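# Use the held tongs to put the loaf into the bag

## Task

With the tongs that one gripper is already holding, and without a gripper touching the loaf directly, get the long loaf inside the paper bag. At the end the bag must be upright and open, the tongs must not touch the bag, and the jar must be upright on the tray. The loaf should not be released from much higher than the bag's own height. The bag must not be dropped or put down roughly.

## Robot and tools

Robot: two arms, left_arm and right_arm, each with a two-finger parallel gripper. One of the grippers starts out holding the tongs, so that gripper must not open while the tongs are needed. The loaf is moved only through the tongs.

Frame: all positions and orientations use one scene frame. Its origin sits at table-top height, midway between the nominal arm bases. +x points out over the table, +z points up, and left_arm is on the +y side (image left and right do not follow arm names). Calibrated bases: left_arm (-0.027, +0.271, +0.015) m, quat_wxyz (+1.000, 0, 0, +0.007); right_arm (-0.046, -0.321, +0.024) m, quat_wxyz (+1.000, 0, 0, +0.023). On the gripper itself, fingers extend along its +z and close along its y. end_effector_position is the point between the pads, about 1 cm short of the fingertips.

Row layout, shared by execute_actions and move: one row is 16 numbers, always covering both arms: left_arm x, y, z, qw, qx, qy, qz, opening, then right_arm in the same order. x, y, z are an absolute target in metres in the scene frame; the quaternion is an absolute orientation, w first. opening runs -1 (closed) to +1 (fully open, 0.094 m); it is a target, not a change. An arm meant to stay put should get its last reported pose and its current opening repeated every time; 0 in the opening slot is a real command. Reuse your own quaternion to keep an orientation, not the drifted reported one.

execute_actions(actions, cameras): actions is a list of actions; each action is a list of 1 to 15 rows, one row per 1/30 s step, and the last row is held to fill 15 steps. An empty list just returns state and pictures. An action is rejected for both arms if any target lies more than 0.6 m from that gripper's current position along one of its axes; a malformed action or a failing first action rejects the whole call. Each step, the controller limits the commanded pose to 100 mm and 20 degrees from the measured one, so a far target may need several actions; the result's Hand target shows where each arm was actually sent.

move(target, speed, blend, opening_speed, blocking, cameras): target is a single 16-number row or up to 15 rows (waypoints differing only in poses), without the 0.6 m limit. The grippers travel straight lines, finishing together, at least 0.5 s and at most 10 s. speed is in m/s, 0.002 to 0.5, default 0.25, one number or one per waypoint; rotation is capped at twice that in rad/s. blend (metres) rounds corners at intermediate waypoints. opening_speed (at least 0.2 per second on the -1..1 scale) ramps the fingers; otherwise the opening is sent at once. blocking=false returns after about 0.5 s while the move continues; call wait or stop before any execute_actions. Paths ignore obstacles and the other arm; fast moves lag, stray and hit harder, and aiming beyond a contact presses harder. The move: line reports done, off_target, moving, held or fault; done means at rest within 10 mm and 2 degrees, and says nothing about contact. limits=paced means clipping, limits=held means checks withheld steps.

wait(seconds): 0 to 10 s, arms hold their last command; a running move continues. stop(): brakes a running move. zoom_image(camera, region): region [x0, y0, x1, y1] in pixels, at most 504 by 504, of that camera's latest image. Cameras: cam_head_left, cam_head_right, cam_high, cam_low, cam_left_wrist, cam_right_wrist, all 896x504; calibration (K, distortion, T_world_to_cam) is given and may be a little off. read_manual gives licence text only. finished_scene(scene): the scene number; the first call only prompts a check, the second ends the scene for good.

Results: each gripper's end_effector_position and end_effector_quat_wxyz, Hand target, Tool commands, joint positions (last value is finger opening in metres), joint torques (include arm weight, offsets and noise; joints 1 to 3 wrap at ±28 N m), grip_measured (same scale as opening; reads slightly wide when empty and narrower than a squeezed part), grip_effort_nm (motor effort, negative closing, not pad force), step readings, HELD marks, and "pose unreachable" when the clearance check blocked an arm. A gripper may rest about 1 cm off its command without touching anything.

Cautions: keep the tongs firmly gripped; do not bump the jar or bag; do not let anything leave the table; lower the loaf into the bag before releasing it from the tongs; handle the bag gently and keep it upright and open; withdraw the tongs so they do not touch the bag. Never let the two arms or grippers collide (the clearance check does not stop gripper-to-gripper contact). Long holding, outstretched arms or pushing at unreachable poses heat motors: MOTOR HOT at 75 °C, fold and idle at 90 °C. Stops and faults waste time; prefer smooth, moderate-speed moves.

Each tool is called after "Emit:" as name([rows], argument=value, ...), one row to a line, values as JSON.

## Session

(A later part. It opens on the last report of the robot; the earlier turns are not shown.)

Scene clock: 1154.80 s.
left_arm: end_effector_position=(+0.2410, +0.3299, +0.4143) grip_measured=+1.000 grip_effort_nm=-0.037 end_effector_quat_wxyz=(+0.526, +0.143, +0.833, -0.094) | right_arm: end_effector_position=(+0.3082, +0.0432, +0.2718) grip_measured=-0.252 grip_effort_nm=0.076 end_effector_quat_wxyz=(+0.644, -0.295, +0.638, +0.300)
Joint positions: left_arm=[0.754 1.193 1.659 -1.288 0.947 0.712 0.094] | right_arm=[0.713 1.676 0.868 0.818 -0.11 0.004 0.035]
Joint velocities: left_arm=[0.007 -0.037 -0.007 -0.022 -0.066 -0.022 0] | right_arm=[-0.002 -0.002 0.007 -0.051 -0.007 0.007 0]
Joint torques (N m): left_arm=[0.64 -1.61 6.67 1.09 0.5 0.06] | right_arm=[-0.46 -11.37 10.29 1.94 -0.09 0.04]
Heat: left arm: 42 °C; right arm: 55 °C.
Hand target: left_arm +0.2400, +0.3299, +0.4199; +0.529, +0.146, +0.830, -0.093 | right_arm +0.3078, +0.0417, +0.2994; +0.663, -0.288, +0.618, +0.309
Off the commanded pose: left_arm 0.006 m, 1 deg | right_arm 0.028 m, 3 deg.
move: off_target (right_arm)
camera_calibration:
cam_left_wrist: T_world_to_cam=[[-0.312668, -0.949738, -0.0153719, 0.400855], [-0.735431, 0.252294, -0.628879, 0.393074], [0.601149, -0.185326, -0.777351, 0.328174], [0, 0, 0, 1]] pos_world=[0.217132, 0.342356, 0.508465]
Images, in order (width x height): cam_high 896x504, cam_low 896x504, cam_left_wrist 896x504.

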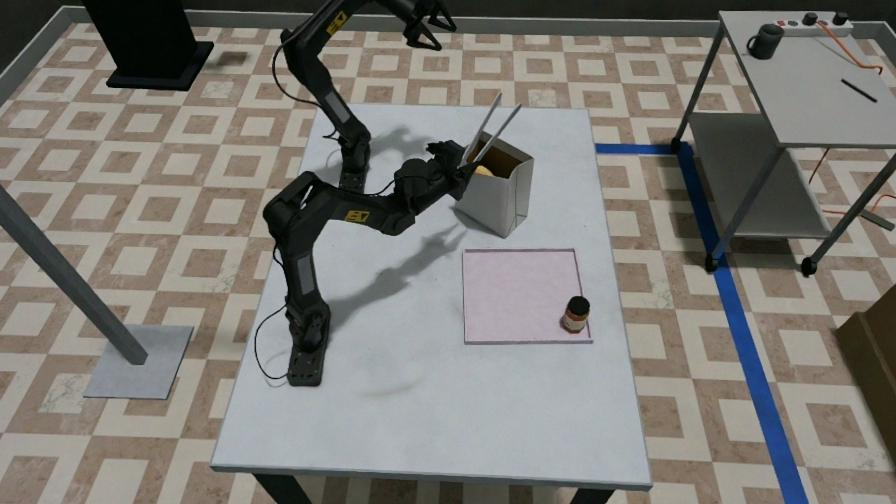

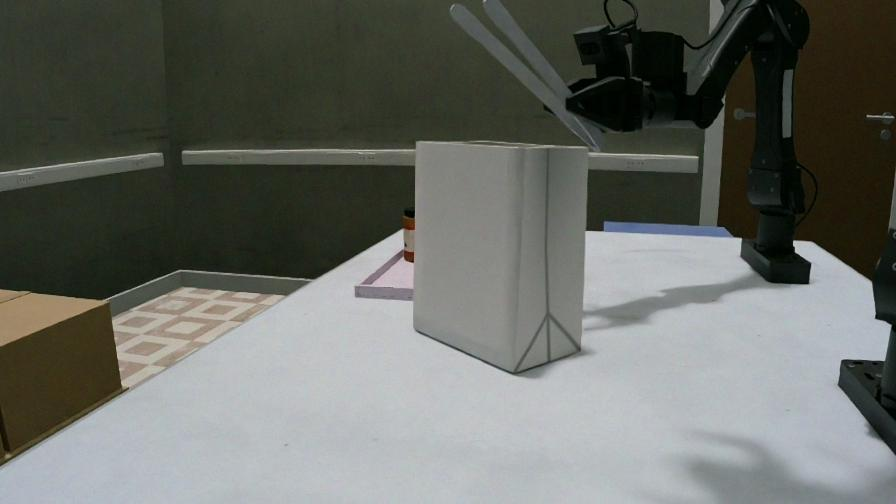

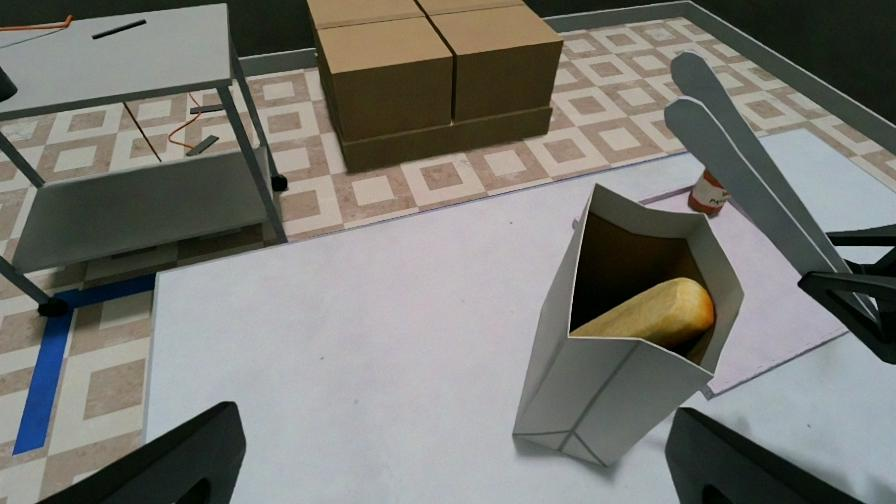

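Emit:
move([
  [0.24, 0.33, 0.42, 0.5291, 0.1464, 0.8306, -0.0933, 1.0, 0.25, -0.03, 0.30, 0.55999, -0.17730, 0.79974, 0.12415, -0.35],
  [0.24, 0.33, 0.42, 0.5291, 0.1464, 0.8306, -0.0933, 1.0, 0.25, -0.25, 0.28, 0.5, 0, 0.86603, 0, -0.35],
  [0.24, 0.33, 0.42, 0.5291, 0.1464, 0.8306, -0.0933, 1.0, 0.28, -0.43, 0.17, 0.40173, 0.14291, 0.90231, -0.06363, -0.35],
], speed=0.15, blend=0.04, opening_speed=0.3)

Scene clock: 1185.07 s.
left_arm: end_effector_position=(+0.2410, +0.3299, +0.4143) grip_measured=+1.000 grip_effort_nm=-0.042 end_effector_quat_wxyz=(+0.526, +0.143, +0.833, -0.094) | right_arm: end_effector_position=(+0.2831, -0.4300, +0.1733) grip_measured=-0.346 grip_effort_nm=-0.208 end_effector_quat_wxyz=(+0.390, +0.145, +0.908, -0.059)
Joint positions: left_arm=[0.754 1.193 1.659 -1.288 0.947 0.712 0.094] | right_arm=[-0.377 1.174 0.77 -0.357 -0.017 -0.007 0.031]
Joint velocities: left_arm=[-0.012 -0.002 0.002 -0.051 0.037 -0.007 0] | right_arm=[-0.007 -0.017 -0.002 0.051 0.007 -0.007 0]
Joint torques (N m): left_arm=[0.61 -1.74 6.56 1.04 0.53 0.11] | right_arm=[-0.64 -3.28 7.56 1.75 -0.12 -0.08]
Heat: left arm: 42 °C; right arm: 56 °C.
Hand target: left_arm +0.2400, +0.3299, +0.4199; +0.529, +0.146, +0.830, -0.093 | right_arm +0.2851, -0.4307, +0.1717; +0.394, +0.142, +0.906, -0.056
Off the commanded pose: left_arm 0.006 m, 1 deg | right_arm 0.005 m, 2 deg.
move: done
camera_calibration:
cam_left_wrist: T_world_to_cam=[[-0.312668, -0.949738, -0.0153719, 0.400855], [-0.735431, 0.252294, -0.628879, 0.393074], [0.601149, -0.185326, -0.777351, 0.328174], [0, 0, 0, 1]] pos_world=[0.217132, 0.342356, 0.508465]
cam_right_wrist: T_world_to_cam=[[-0.300537, -0.95373, 0.00873078, -0.325211], [-0.890075, 0.277166, -0.361863, 0.47373], [0.3427, -0.116524, -0.93219, 0.102378], [0, 0, 0, 1]] pos_world=[0.288832, -0.429536, 0.269701]

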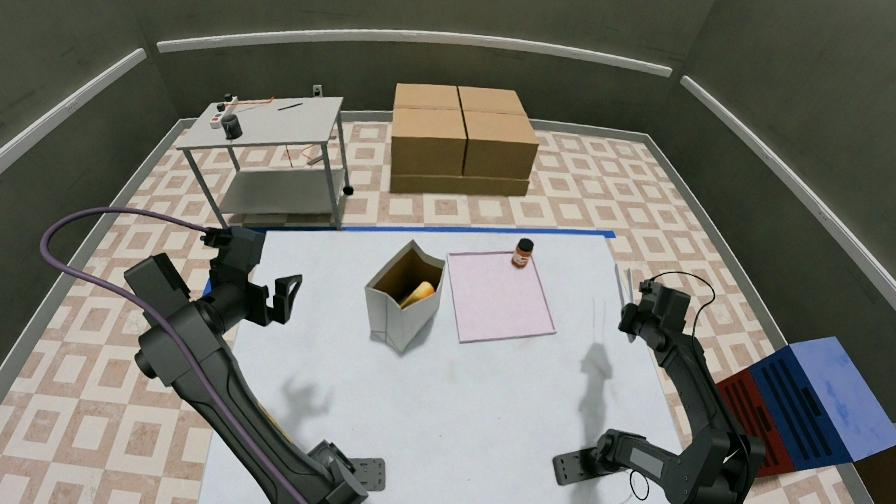

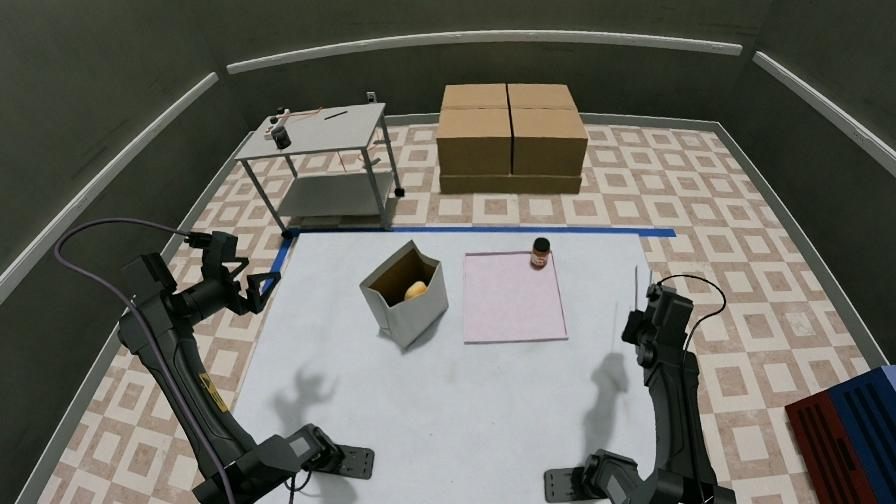

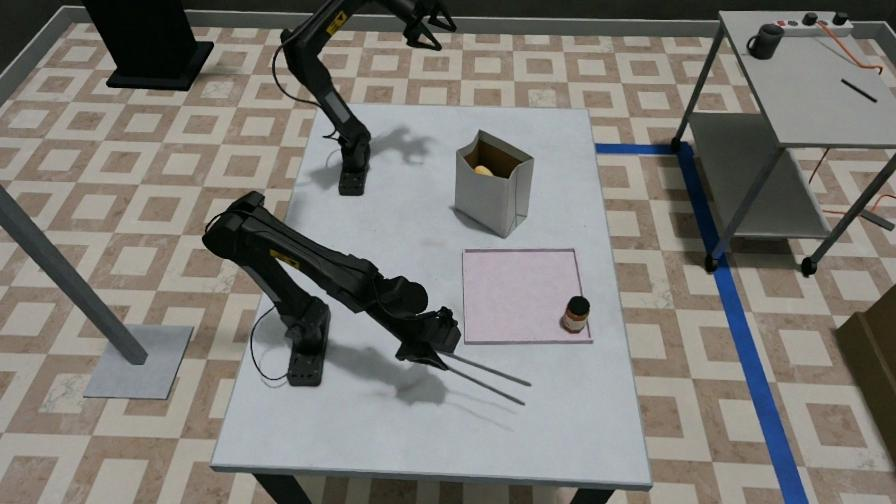

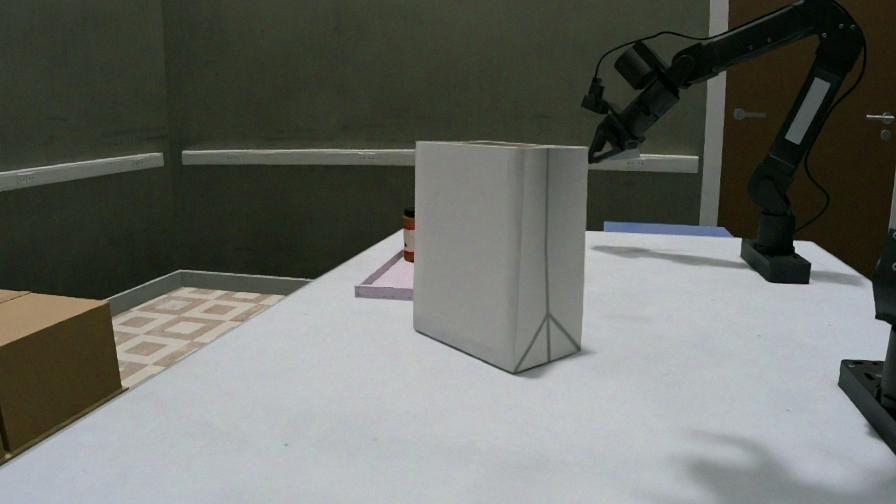

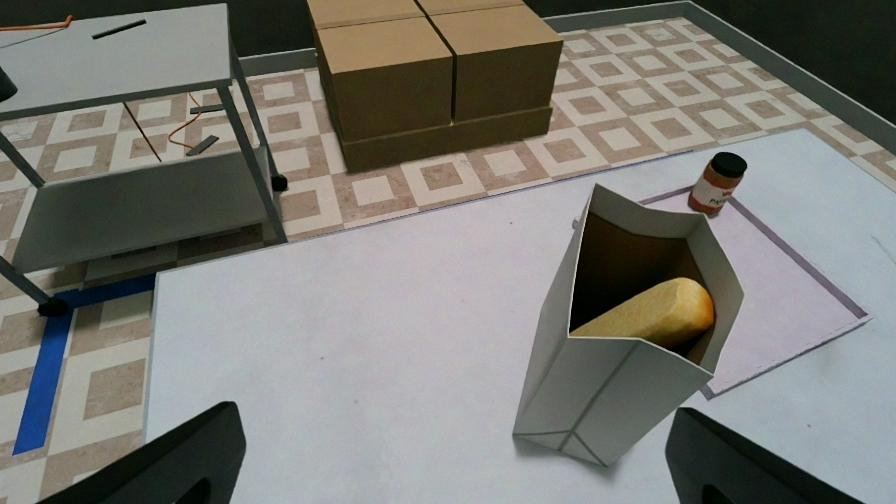

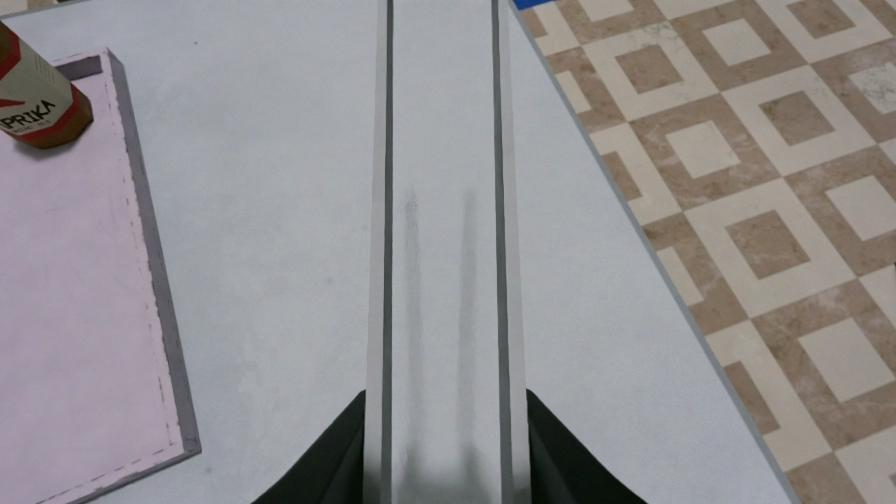

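Emit:
move([
  [0.24, 0.33, 0.42, 0.5291, 0.1464, 0.8306, -0.0933, 1.0, 0.28, -0.43, 0.08, 0.40173, 0.14291, 0.90231, -0.06363, -0.35],
  [0.24, 0.33, 0.42, 0.5291, 0.1464, 0.8306, -0.0933, 1.0, 0.28, -0.43, 0.045, 0.40173, 0.14291, 0.90231, -0.06363, -0.35],
], speed=[0.1, 0.04], cameras=["cam_high","cam_low"])

Emit:
zoom_image(camera="cam_low", region=[560, 120, 860, 300])

Emit:
zoom_image(camera="cam_high", region=[380, 300, 560, 440])

Scene clock: 1194.77 s.
left_arm: end_effector_position=(+0.2410, +0.3299, +0.4143) grip_measured=+1.000 grip_effort_nm=-0.037 end_effector_quat_wxyz=(+0.526, +0.143, +0.833, -0.094) | right_arm: end_effector_position=(+0.2790, -0.4285, +0.0490) grip_measured=-0.346 grip_effort_nm=-0.217 end_effector_quat_wxyz=(+0.402, +0.144, +0.902, -0.061)
Joint positions: left_arm=[0.754 1.193 1.659 -1.288 0.947 0.712 0.094] | right_arm=[-0.377 1.461 0.372 0.355 -0.017 -0.007 0.031]
Joint velocities: left_arm=[0.012 -0.017 -0.022 -0.022 0.022 -0.066 0] | right_arm=[0.002 -0.017 -0.002 -0.037 -0.095 -0.007 -0.001]
Joint torques (N m): left_arm=[0.64 -1.8 6.75 1.1 0.5 0.1] | right_arm=[-0.12 -3.73 5.38 1.81 0.05 -0.06]
Heat: left arm: 42 °C; right arm: 55 °C.
Hand target: left_arm +0.2400, +0.3299, +0.4199; +0.529, +0.146, +0.830, -0.093 | right_arm +0.2775, -0.4292, +0.0456; +0.401, +0.143, +0.902, -0.064
Off the commanded pose: left_arm 0.006 m, 1 deg | right_arm 0.004 m, 0 deg.
move: done
Images, in order (width x height): cam_high 896x504, cam_low 896x504.

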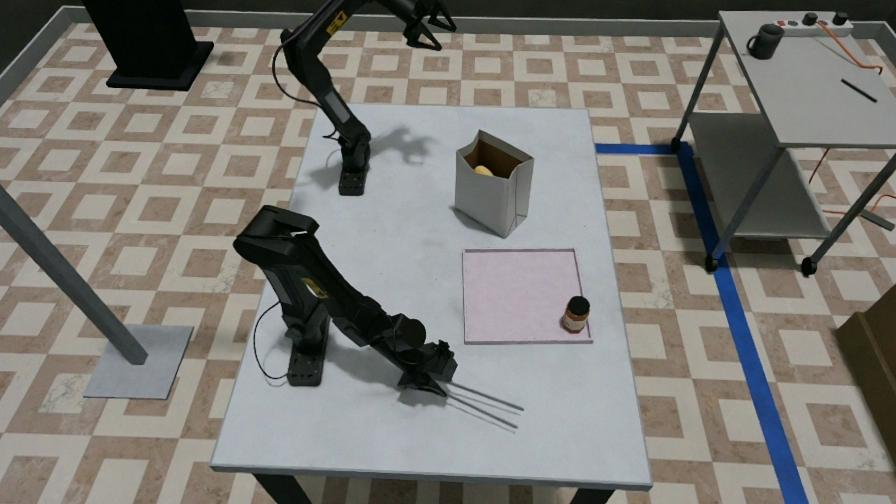

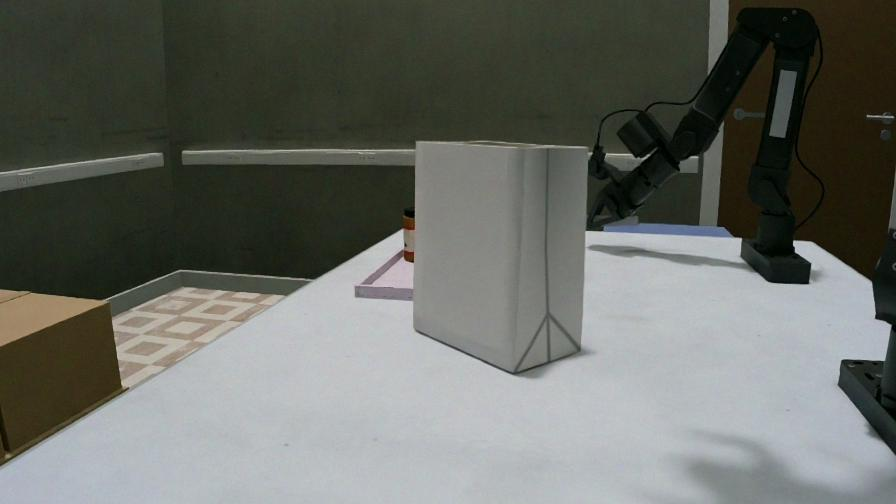

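Scaled by 1.680.

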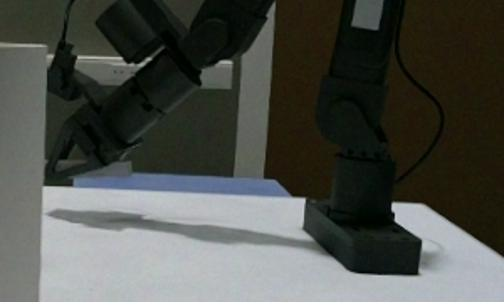

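Scaled by 2.800.

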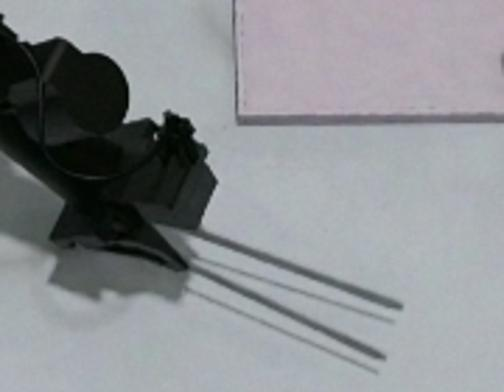

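Emit:
move([
  [0.24, 0.33, 0.42, 0.5291, 0.1464, 0.8306, -0.0933, 1.0, 0.28, -0.43, 0.03, 0.43297, 0.14060, 0.88772, -0.06857, -0.31],
  [0.24, 0.33, 0.42, 0.5291, 0.1464, 0.8306, -0.0933, 1.0, 0.28, -0.43, 0.016, 0.43297, 0.14060, 0.88772, -0.06857, -0.31],
], speed=[0.04, 0.02], cameras=["cam_high","cam_low","cam_right_wrist"])

Emit:
zoom_image(camera="cam_high", region=[380, 300, 560, 440])

Scene clock: 1205.47 s.
left_arm: end_effector_position=(+0.2410, +0.3299, +0.4143) grip_measured=+1.000 grip_effort_nm=-0.037 end_effector_quat_wxyz=(+0.526, +0.143, +0.833, -0.094) | right_arm: end_effector_position=(+0.2815, -0.4294, +0.0196) grip_measured=-0.311 grip_effort_nm=0.076 end_effector_quat_wxyz=(+0.434, +0.141, +0.888, -0.066)
Joint positions: left_arm=[0.754 1.193 1.659 -1.288 0.947 0.712 0.094] | right_arm=[-0.377 1.685 0.278 0.745 -0.017 -0.007 0.032]
Joint velocities: left_arm=[0.002 -0.012 -0.002 -0.066 -0.037 -0.022 0] | right_arm=[-0.012 -0.007 -0.007 -0.022 -0.095 -0.022 -0.001]
Joint torques (N m): left_arm=[0.75 -1.74 6.74 1.03 0.48 0.09] | right_arm=[-0.1 -4.21 3.75 1.92 0.04 -0.05]
Heat: left arm: 42 °C; right arm: 54 °C.
Hand target: left_arm +0.2400, +0.3299, +0.4199; +0.529, +0.146, +0.830, -0.093 | right_arm +0.2793, -0.4298, +0.0165; +0.433, +0.141, +0.888, -0.069
Off the commanded pose: left_arm 0.006 m, 1 deg | right_arm 0.004 m, 0 deg.
move: done
camera_calibration:
cam_right_wrist: T_world_to_cam=[[-0.300949, -0.953574, 0.0112235, -0.323624], [-0.852488, 0.263734, -0.451341, 0.401931], [0.427427, -0.145399, -0.892281, -0.0772811], [0, 0, 0, 1]] pos_world=[0.278279, -0.425839, 0.116084]
Images, in order (width x height): cam_high 896x504, cam_low 896x504, cam_right_wrist 896x504.

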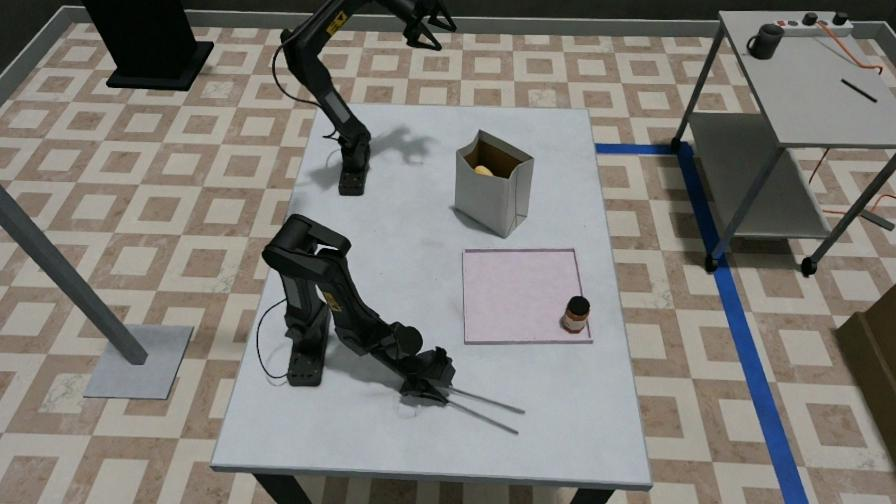

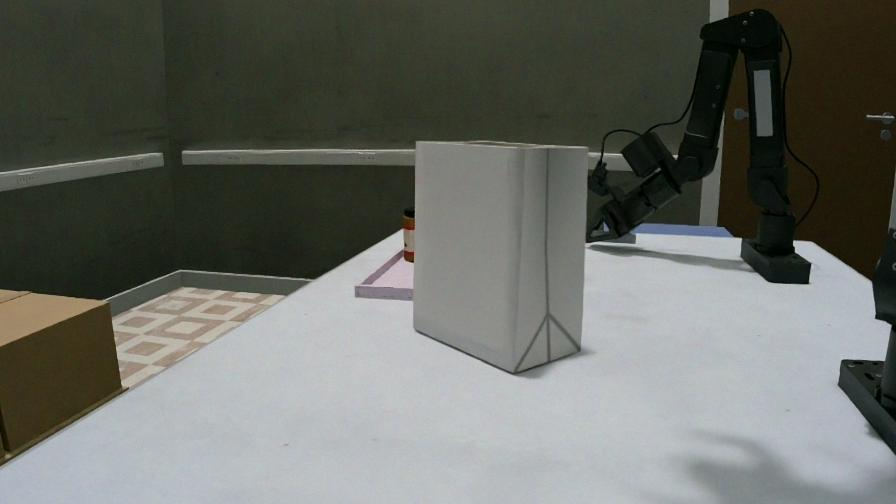

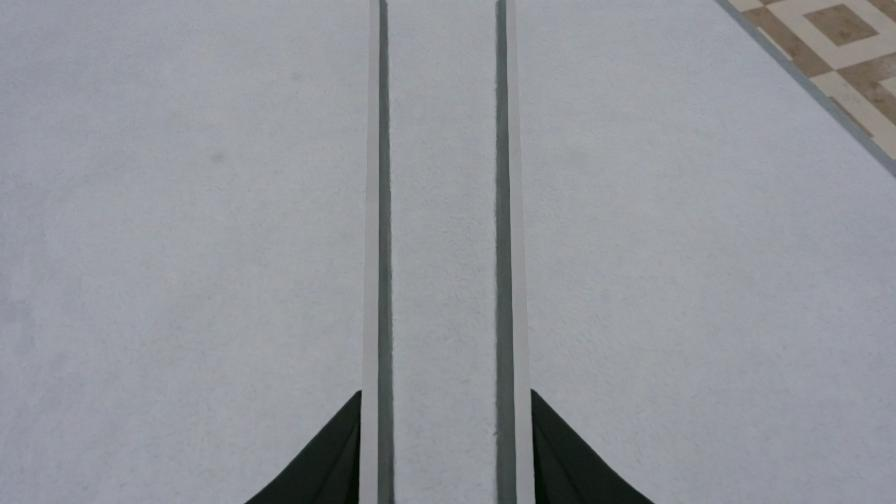

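Scaled by 2.800.

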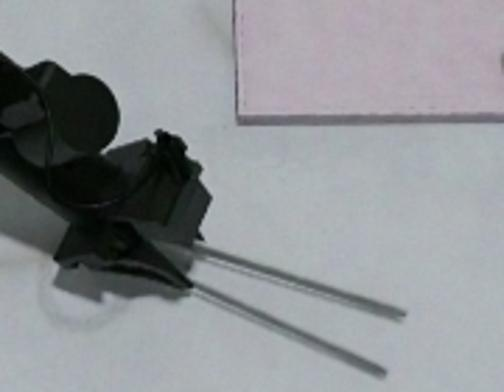

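Emit:
move(target=[0.24, 0.33, 0.42, 0.5291, 0.1464, 0.8306, -0.0933, 1.0, 0.28, -0.43, 0.010, 0.43297, 0.14060, 0.88772, -0.06857, -0.31], speed=0.02, cameras=["cam_high","cam_right_wrist"])

Emit:
zoom_image(camera="cam_high", region=[380, 300, 560, 440])

Scene clock: 1211.57 s.
left_arm: end_effector_position=(+0.2410, +0.3299, +0.4143) grip_measured=+1.000 grip_effort_nm=-0.037 end_effector_quat_wxyz=(+0.526, +0.143, +0.833, -0.094) | right_arm: end_effector_position=(+0.2832, -0.4300, +0.0143) grip_measured=-0.311 grip_effort_nm=0.076 end_effector_quat_wxyz=(+0.435, +0.141, +0.887, -0.066)
Joint positions: left_arm=[0.754 1.193 1.659 -1.288 0.947 0.712 0.094] | right_arm=[-0.377 1.732 0.278 0.795 -0.017 -0.007 0.032]
Joint velocities: left_arm=[0.002 -0.007 -0.017 -0.037 0.007 -0.066 0] | right_arm=[-0.027 -0.002 0.002 -0.037 0.037 0.037 -0.001]
Joint torques (N m): left_arm=[0.69 -1.81 6.99 1.07 0.51 0.08] | right_arm=[-0.21 -4.36 3.23 1.89 0.03 -0.05]
Heat: left arm: 42 °C; right arm: 55 °C.
Hand target: left_arm +0.2400, +0.3299, +0.4199; +0.529, +0.146, +0.830, -0.093 | right_arm +0.2798, -0.4299, +0.0102; +0.433, +0.141, +0.888, -0.068
Off the commanded pose: left_arm 0.006 m, 1 deg | right_arm 0.005 m, 0 deg.
move: done
camera_calibration:
cam_right_wrist: T_world_to_cam=[[-0.300986, -0.953561, 0.0113085, -0.323594], [-0.851017, 0.26323, -0.454401, 0.400519], [0.430322, -0.146392, -0.890726, -0.0841508], [0, 0, 0, 1]] pos_world=[0.279663, -0.426314, 0.1107]
Images, in order (width x height): cam_high 896x504, cam_right_wrist 896x504.

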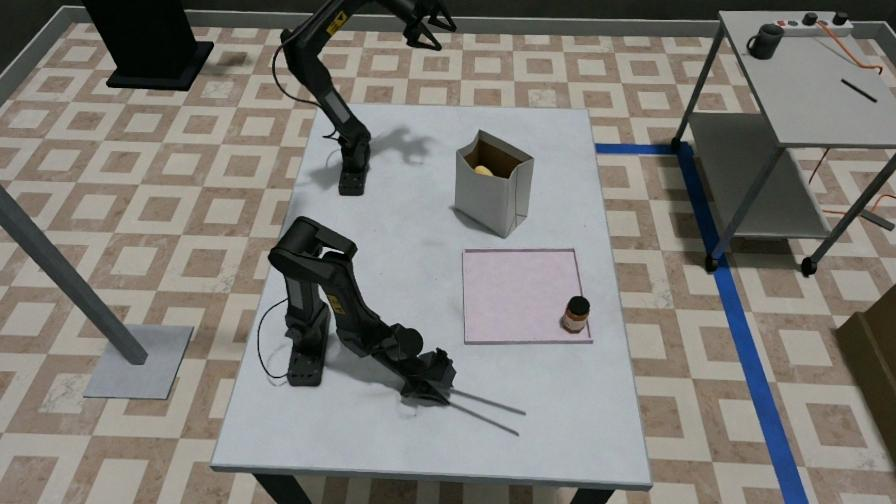

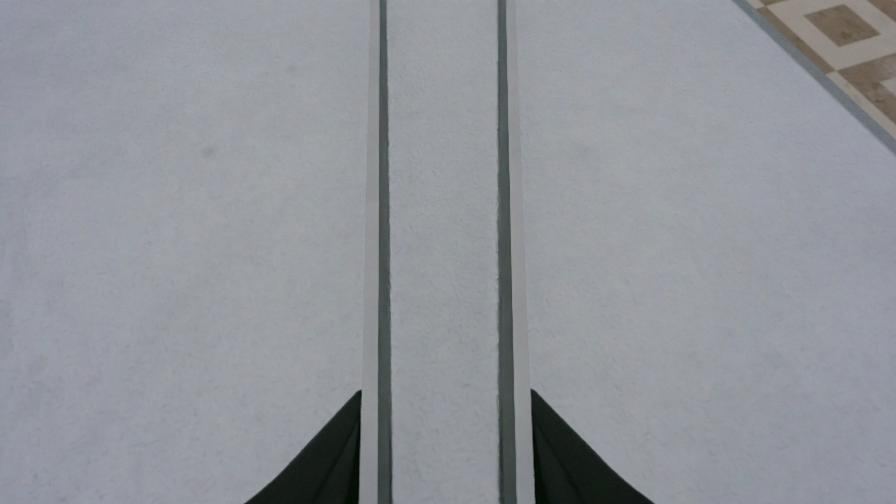

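Scaled by 2.800.

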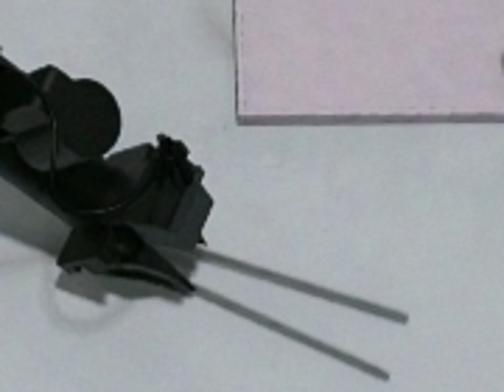

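Emit:
move(target=[0.24, 0.33, 0.42, 0.5291, 0.1464, 0.8306, -0.0933, 1.0, 0.28, -0.43, 0.010, 0.43297, 0.14060, 0.88772, -0.06857, 0.6], opening_speed=0.4, cameras=["cam_high","cam_right_wrist"])

Emit:
zoom_image(camera="cam_high", region=[380, 300, 560, 440])

Scene clock: 1218.87 s.
left_arm: end_effector_position=(+0.2410, +0.3299, +0.4143) grip_measured=+1.000 grip_effort_nm=-0.037 end_effector_quat_wxyz=(+0.526, +0.143, +0.833, -0.094) | right_arm: end_effector_position=(+0.2862, -0.4310, +0.0184) grip_measured=+0.597 grip_effort_nm=0.144 end_effector_quat_wxyz=(+0.444, +0.140, +0.882, -0.068)
Joint positions: left_arm=[0.754 1.193 1.659 -1.288 0.947 0.712 0.094] | right_arm=[-0.377 1.732 0.278 0.815 -0.017 -0.007 0.075]
Joint velocities: left_arm=[-0.017 -0.007 -0.002 0.037 -0.007 -0.007 0] | right_arm=[-0.007 -0.017 -0.017 -0.081 -0.051 0.007 0.001]
Joint torques (N m): left_arm=[0.51 -1.52 6.63 1.05 0.51 0.12] | right_arm=[-0.21 -4.34 3.23 1.74 0.02 -0.06]
Heat: left arm: 42 °C; right arm: 55 °C.
Hand target: left_arm +0.2400, +0.3299, +0.4199; +0.529, +0.146, +0.830, -0.093 | right_arm +0.2798, -0.4299, +0.0103; +0.433, +0.141, +0.888, -0.068
Off the commanded pose: left_arm 0.006 m, 1 deg | right_arm 0.011 m, 1 deg.
move: off_target (right_arm)
camera_calibration:
cam_right_wrist: T_world_to_cam=[[-0.301216, -0.953483, 0.011825, -0.323629], [-0.841814, 0.260073, -0.472981, 0.401564], [0.447904, -0.152424, -0.880993, -0.0896962], [0, 0, 0, 1]] pos_world=[0.280735, -0.426682, 0.114737]
Images, in order (width x height): cam_high 896x504, cam_right_wrist 896x504.

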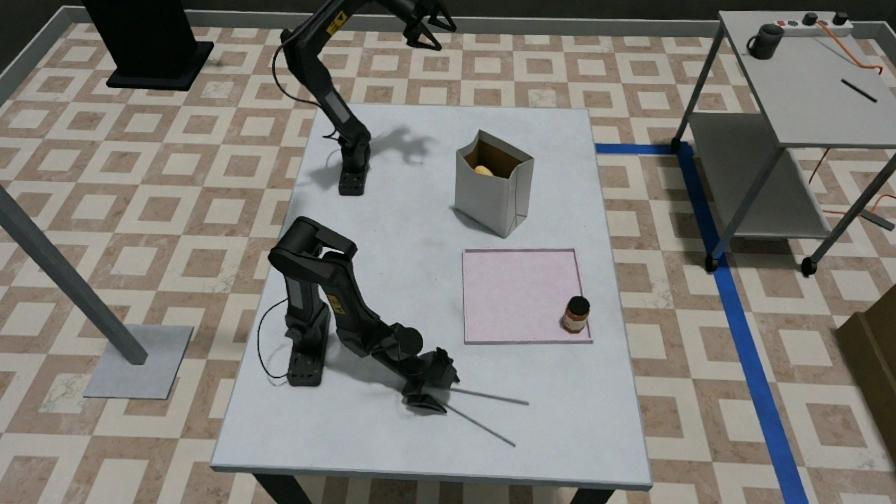

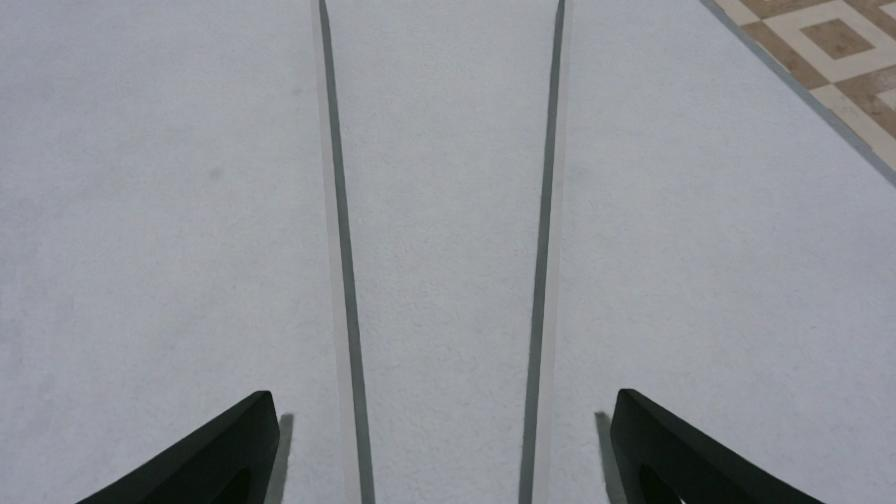

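Scaled by 2.800.

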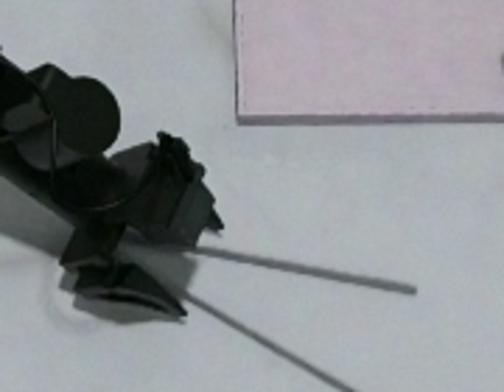

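Emit:
move(target=[0.24, 0.33, 0.42, 0.5291, 0.1464, 0.8306, -0.0933, 1.0, 0.184, -0.398, 0.098, 0.43297, 0.14060, 0.88772, -0.06857, 0.6], speed=0.1)

Emit:
zoom_image(camera="cam_high", region=[380, 300, 560, 440])

Scene clock: 1227.13 s.
left_arm: end_effector_position=(+0.2410, +0.3299, +0.4143) grip_measured=+1.000 grip_effort_nm=-0.037 end_effector_quat_wxyz=(+0.526, +0.143, +0.833, -0.094) | right_arm: end_effector_position=(+0.1826, -0.3980, +0.0852) grip_measured=+0.597 grip_effort_nm=0.154 end_effector_quat_wxyz=(+0.421, +0.143, +0.893, -0.068)
Joint positions: left_arm=[0.754 1.193 1.659 -1.288 0.947 0.712 0.094] | right_arm=[-0.387 0.599 0.169 -0.26 -0.017 -0.015 0.075]
Joint velocities: left_arm=[-0.012 0.002 -0.042 0.022 -0.066 -0.095 0] | right_arm=[0.007 0.002 -0.017 -0.007 0.051 -0.051 -0.001]
Joint torques (N m): left_arm=[0.57 -1.44 6.64 1.09 0.5 0.08] | right_arm=[-0.87 -0.39 11.25 1.48 -0.11 -0.07]
Heat: left arm: 42 °C; right arm: 55 °C.
Hand target: left_arm +0.2400, +0.3299, +0.4199; +0.529, +0.146, +0.830, -0.093 | right_arm +0.1863, -0.3995, +0.0980; +0.433, +0.141, +0.888, -0.069
Off the commanded pose: left_arm 0.006 m, 1 deg | right_arm 0.013 m, 2 deg.
move: off_target (right_arm)
camera_calibration:
cam_left_wrist: T_world_to_cam=[[-0.312668, -0.949738, -0.0153719, 0.400855], [-0.735431, 0.252294, -0.628879, 0.393074], [0.601149, -0.185326, -0.777351, 0.328174], [0, 0, 0, 1]] pos_world=[0.217132, 0.342356, 0.508465]
cam_right_wrist: T_world_to_cam=[[-0.304999, -0.952201, 0.0170099, -0.323387], [-0.863517, 0.268972, -0.426605, 0.340877], [0.401638, -0.144802, -0.904278, 0.0339944], [0, 0, 0, 1]] pos_world=[0.182067, -0.394693, 0.181661]

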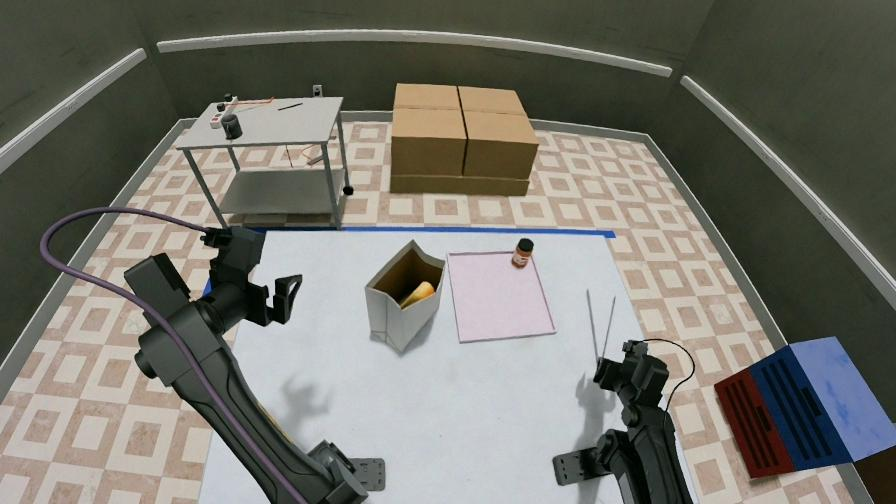

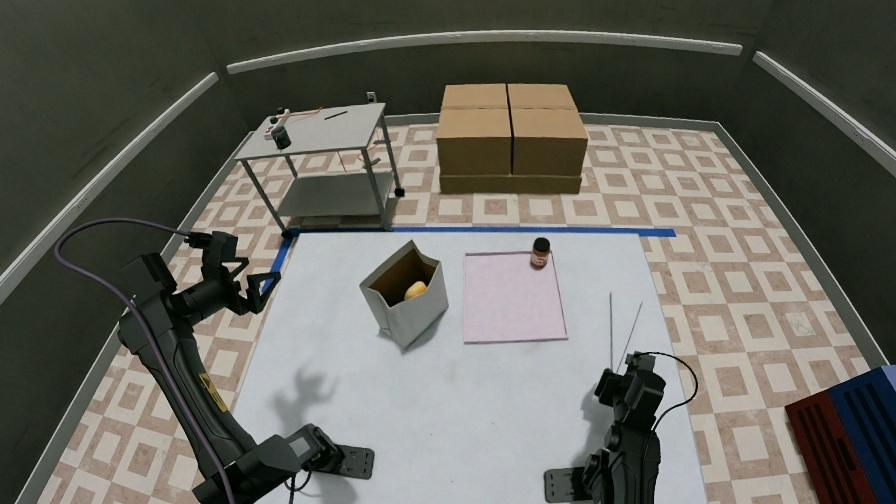

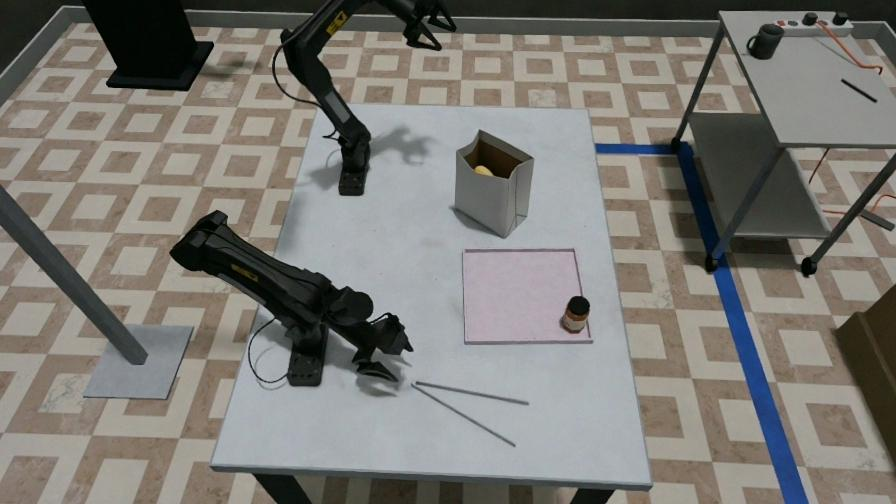

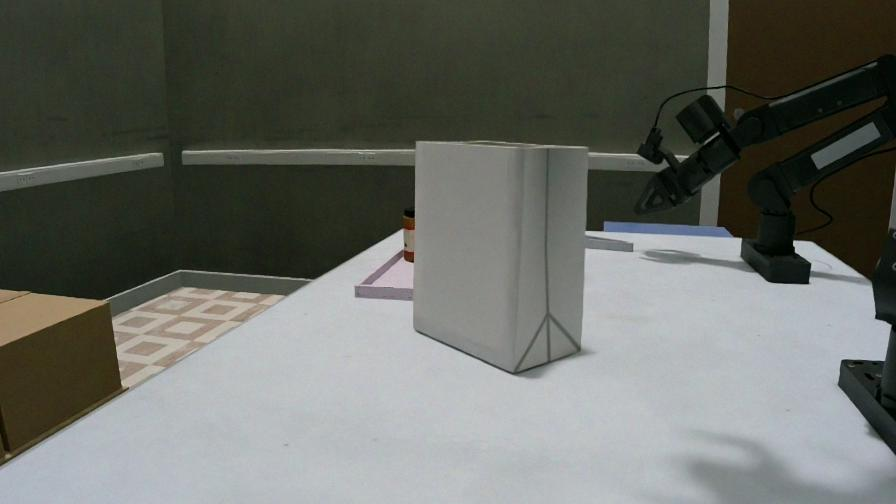

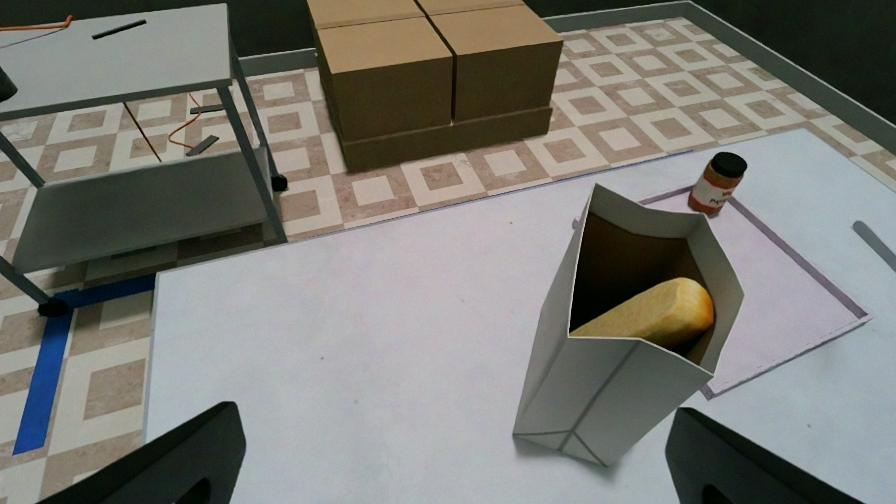

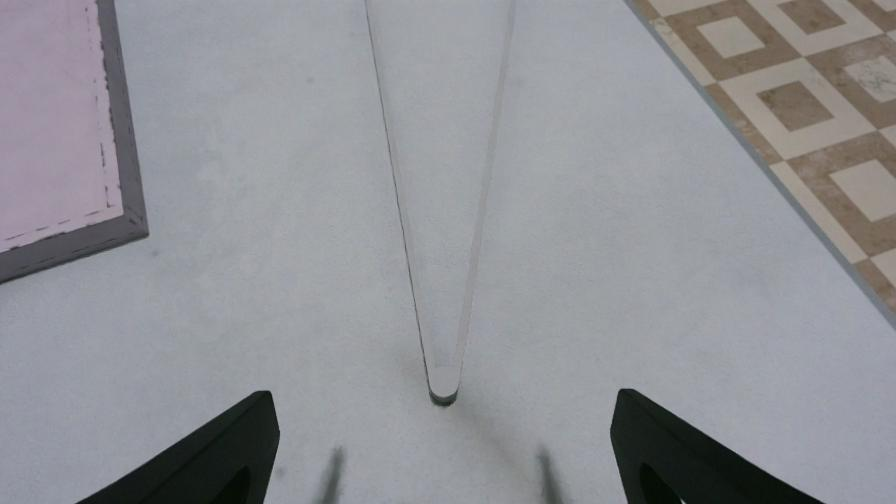

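Scaled by 2.800.

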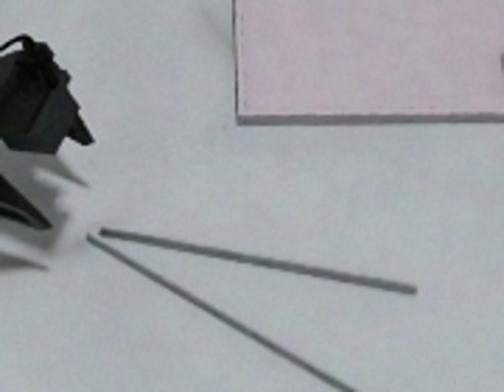

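Emit:
finished_scene(scene=2)

This call ended nothing. Check each condition of the task against the scene as it is now, look again where you are not sure, and mend what is not met. Then call finished_scene again.

Emit:
finished_scene(scene=2)

The scene is finished: the task was done.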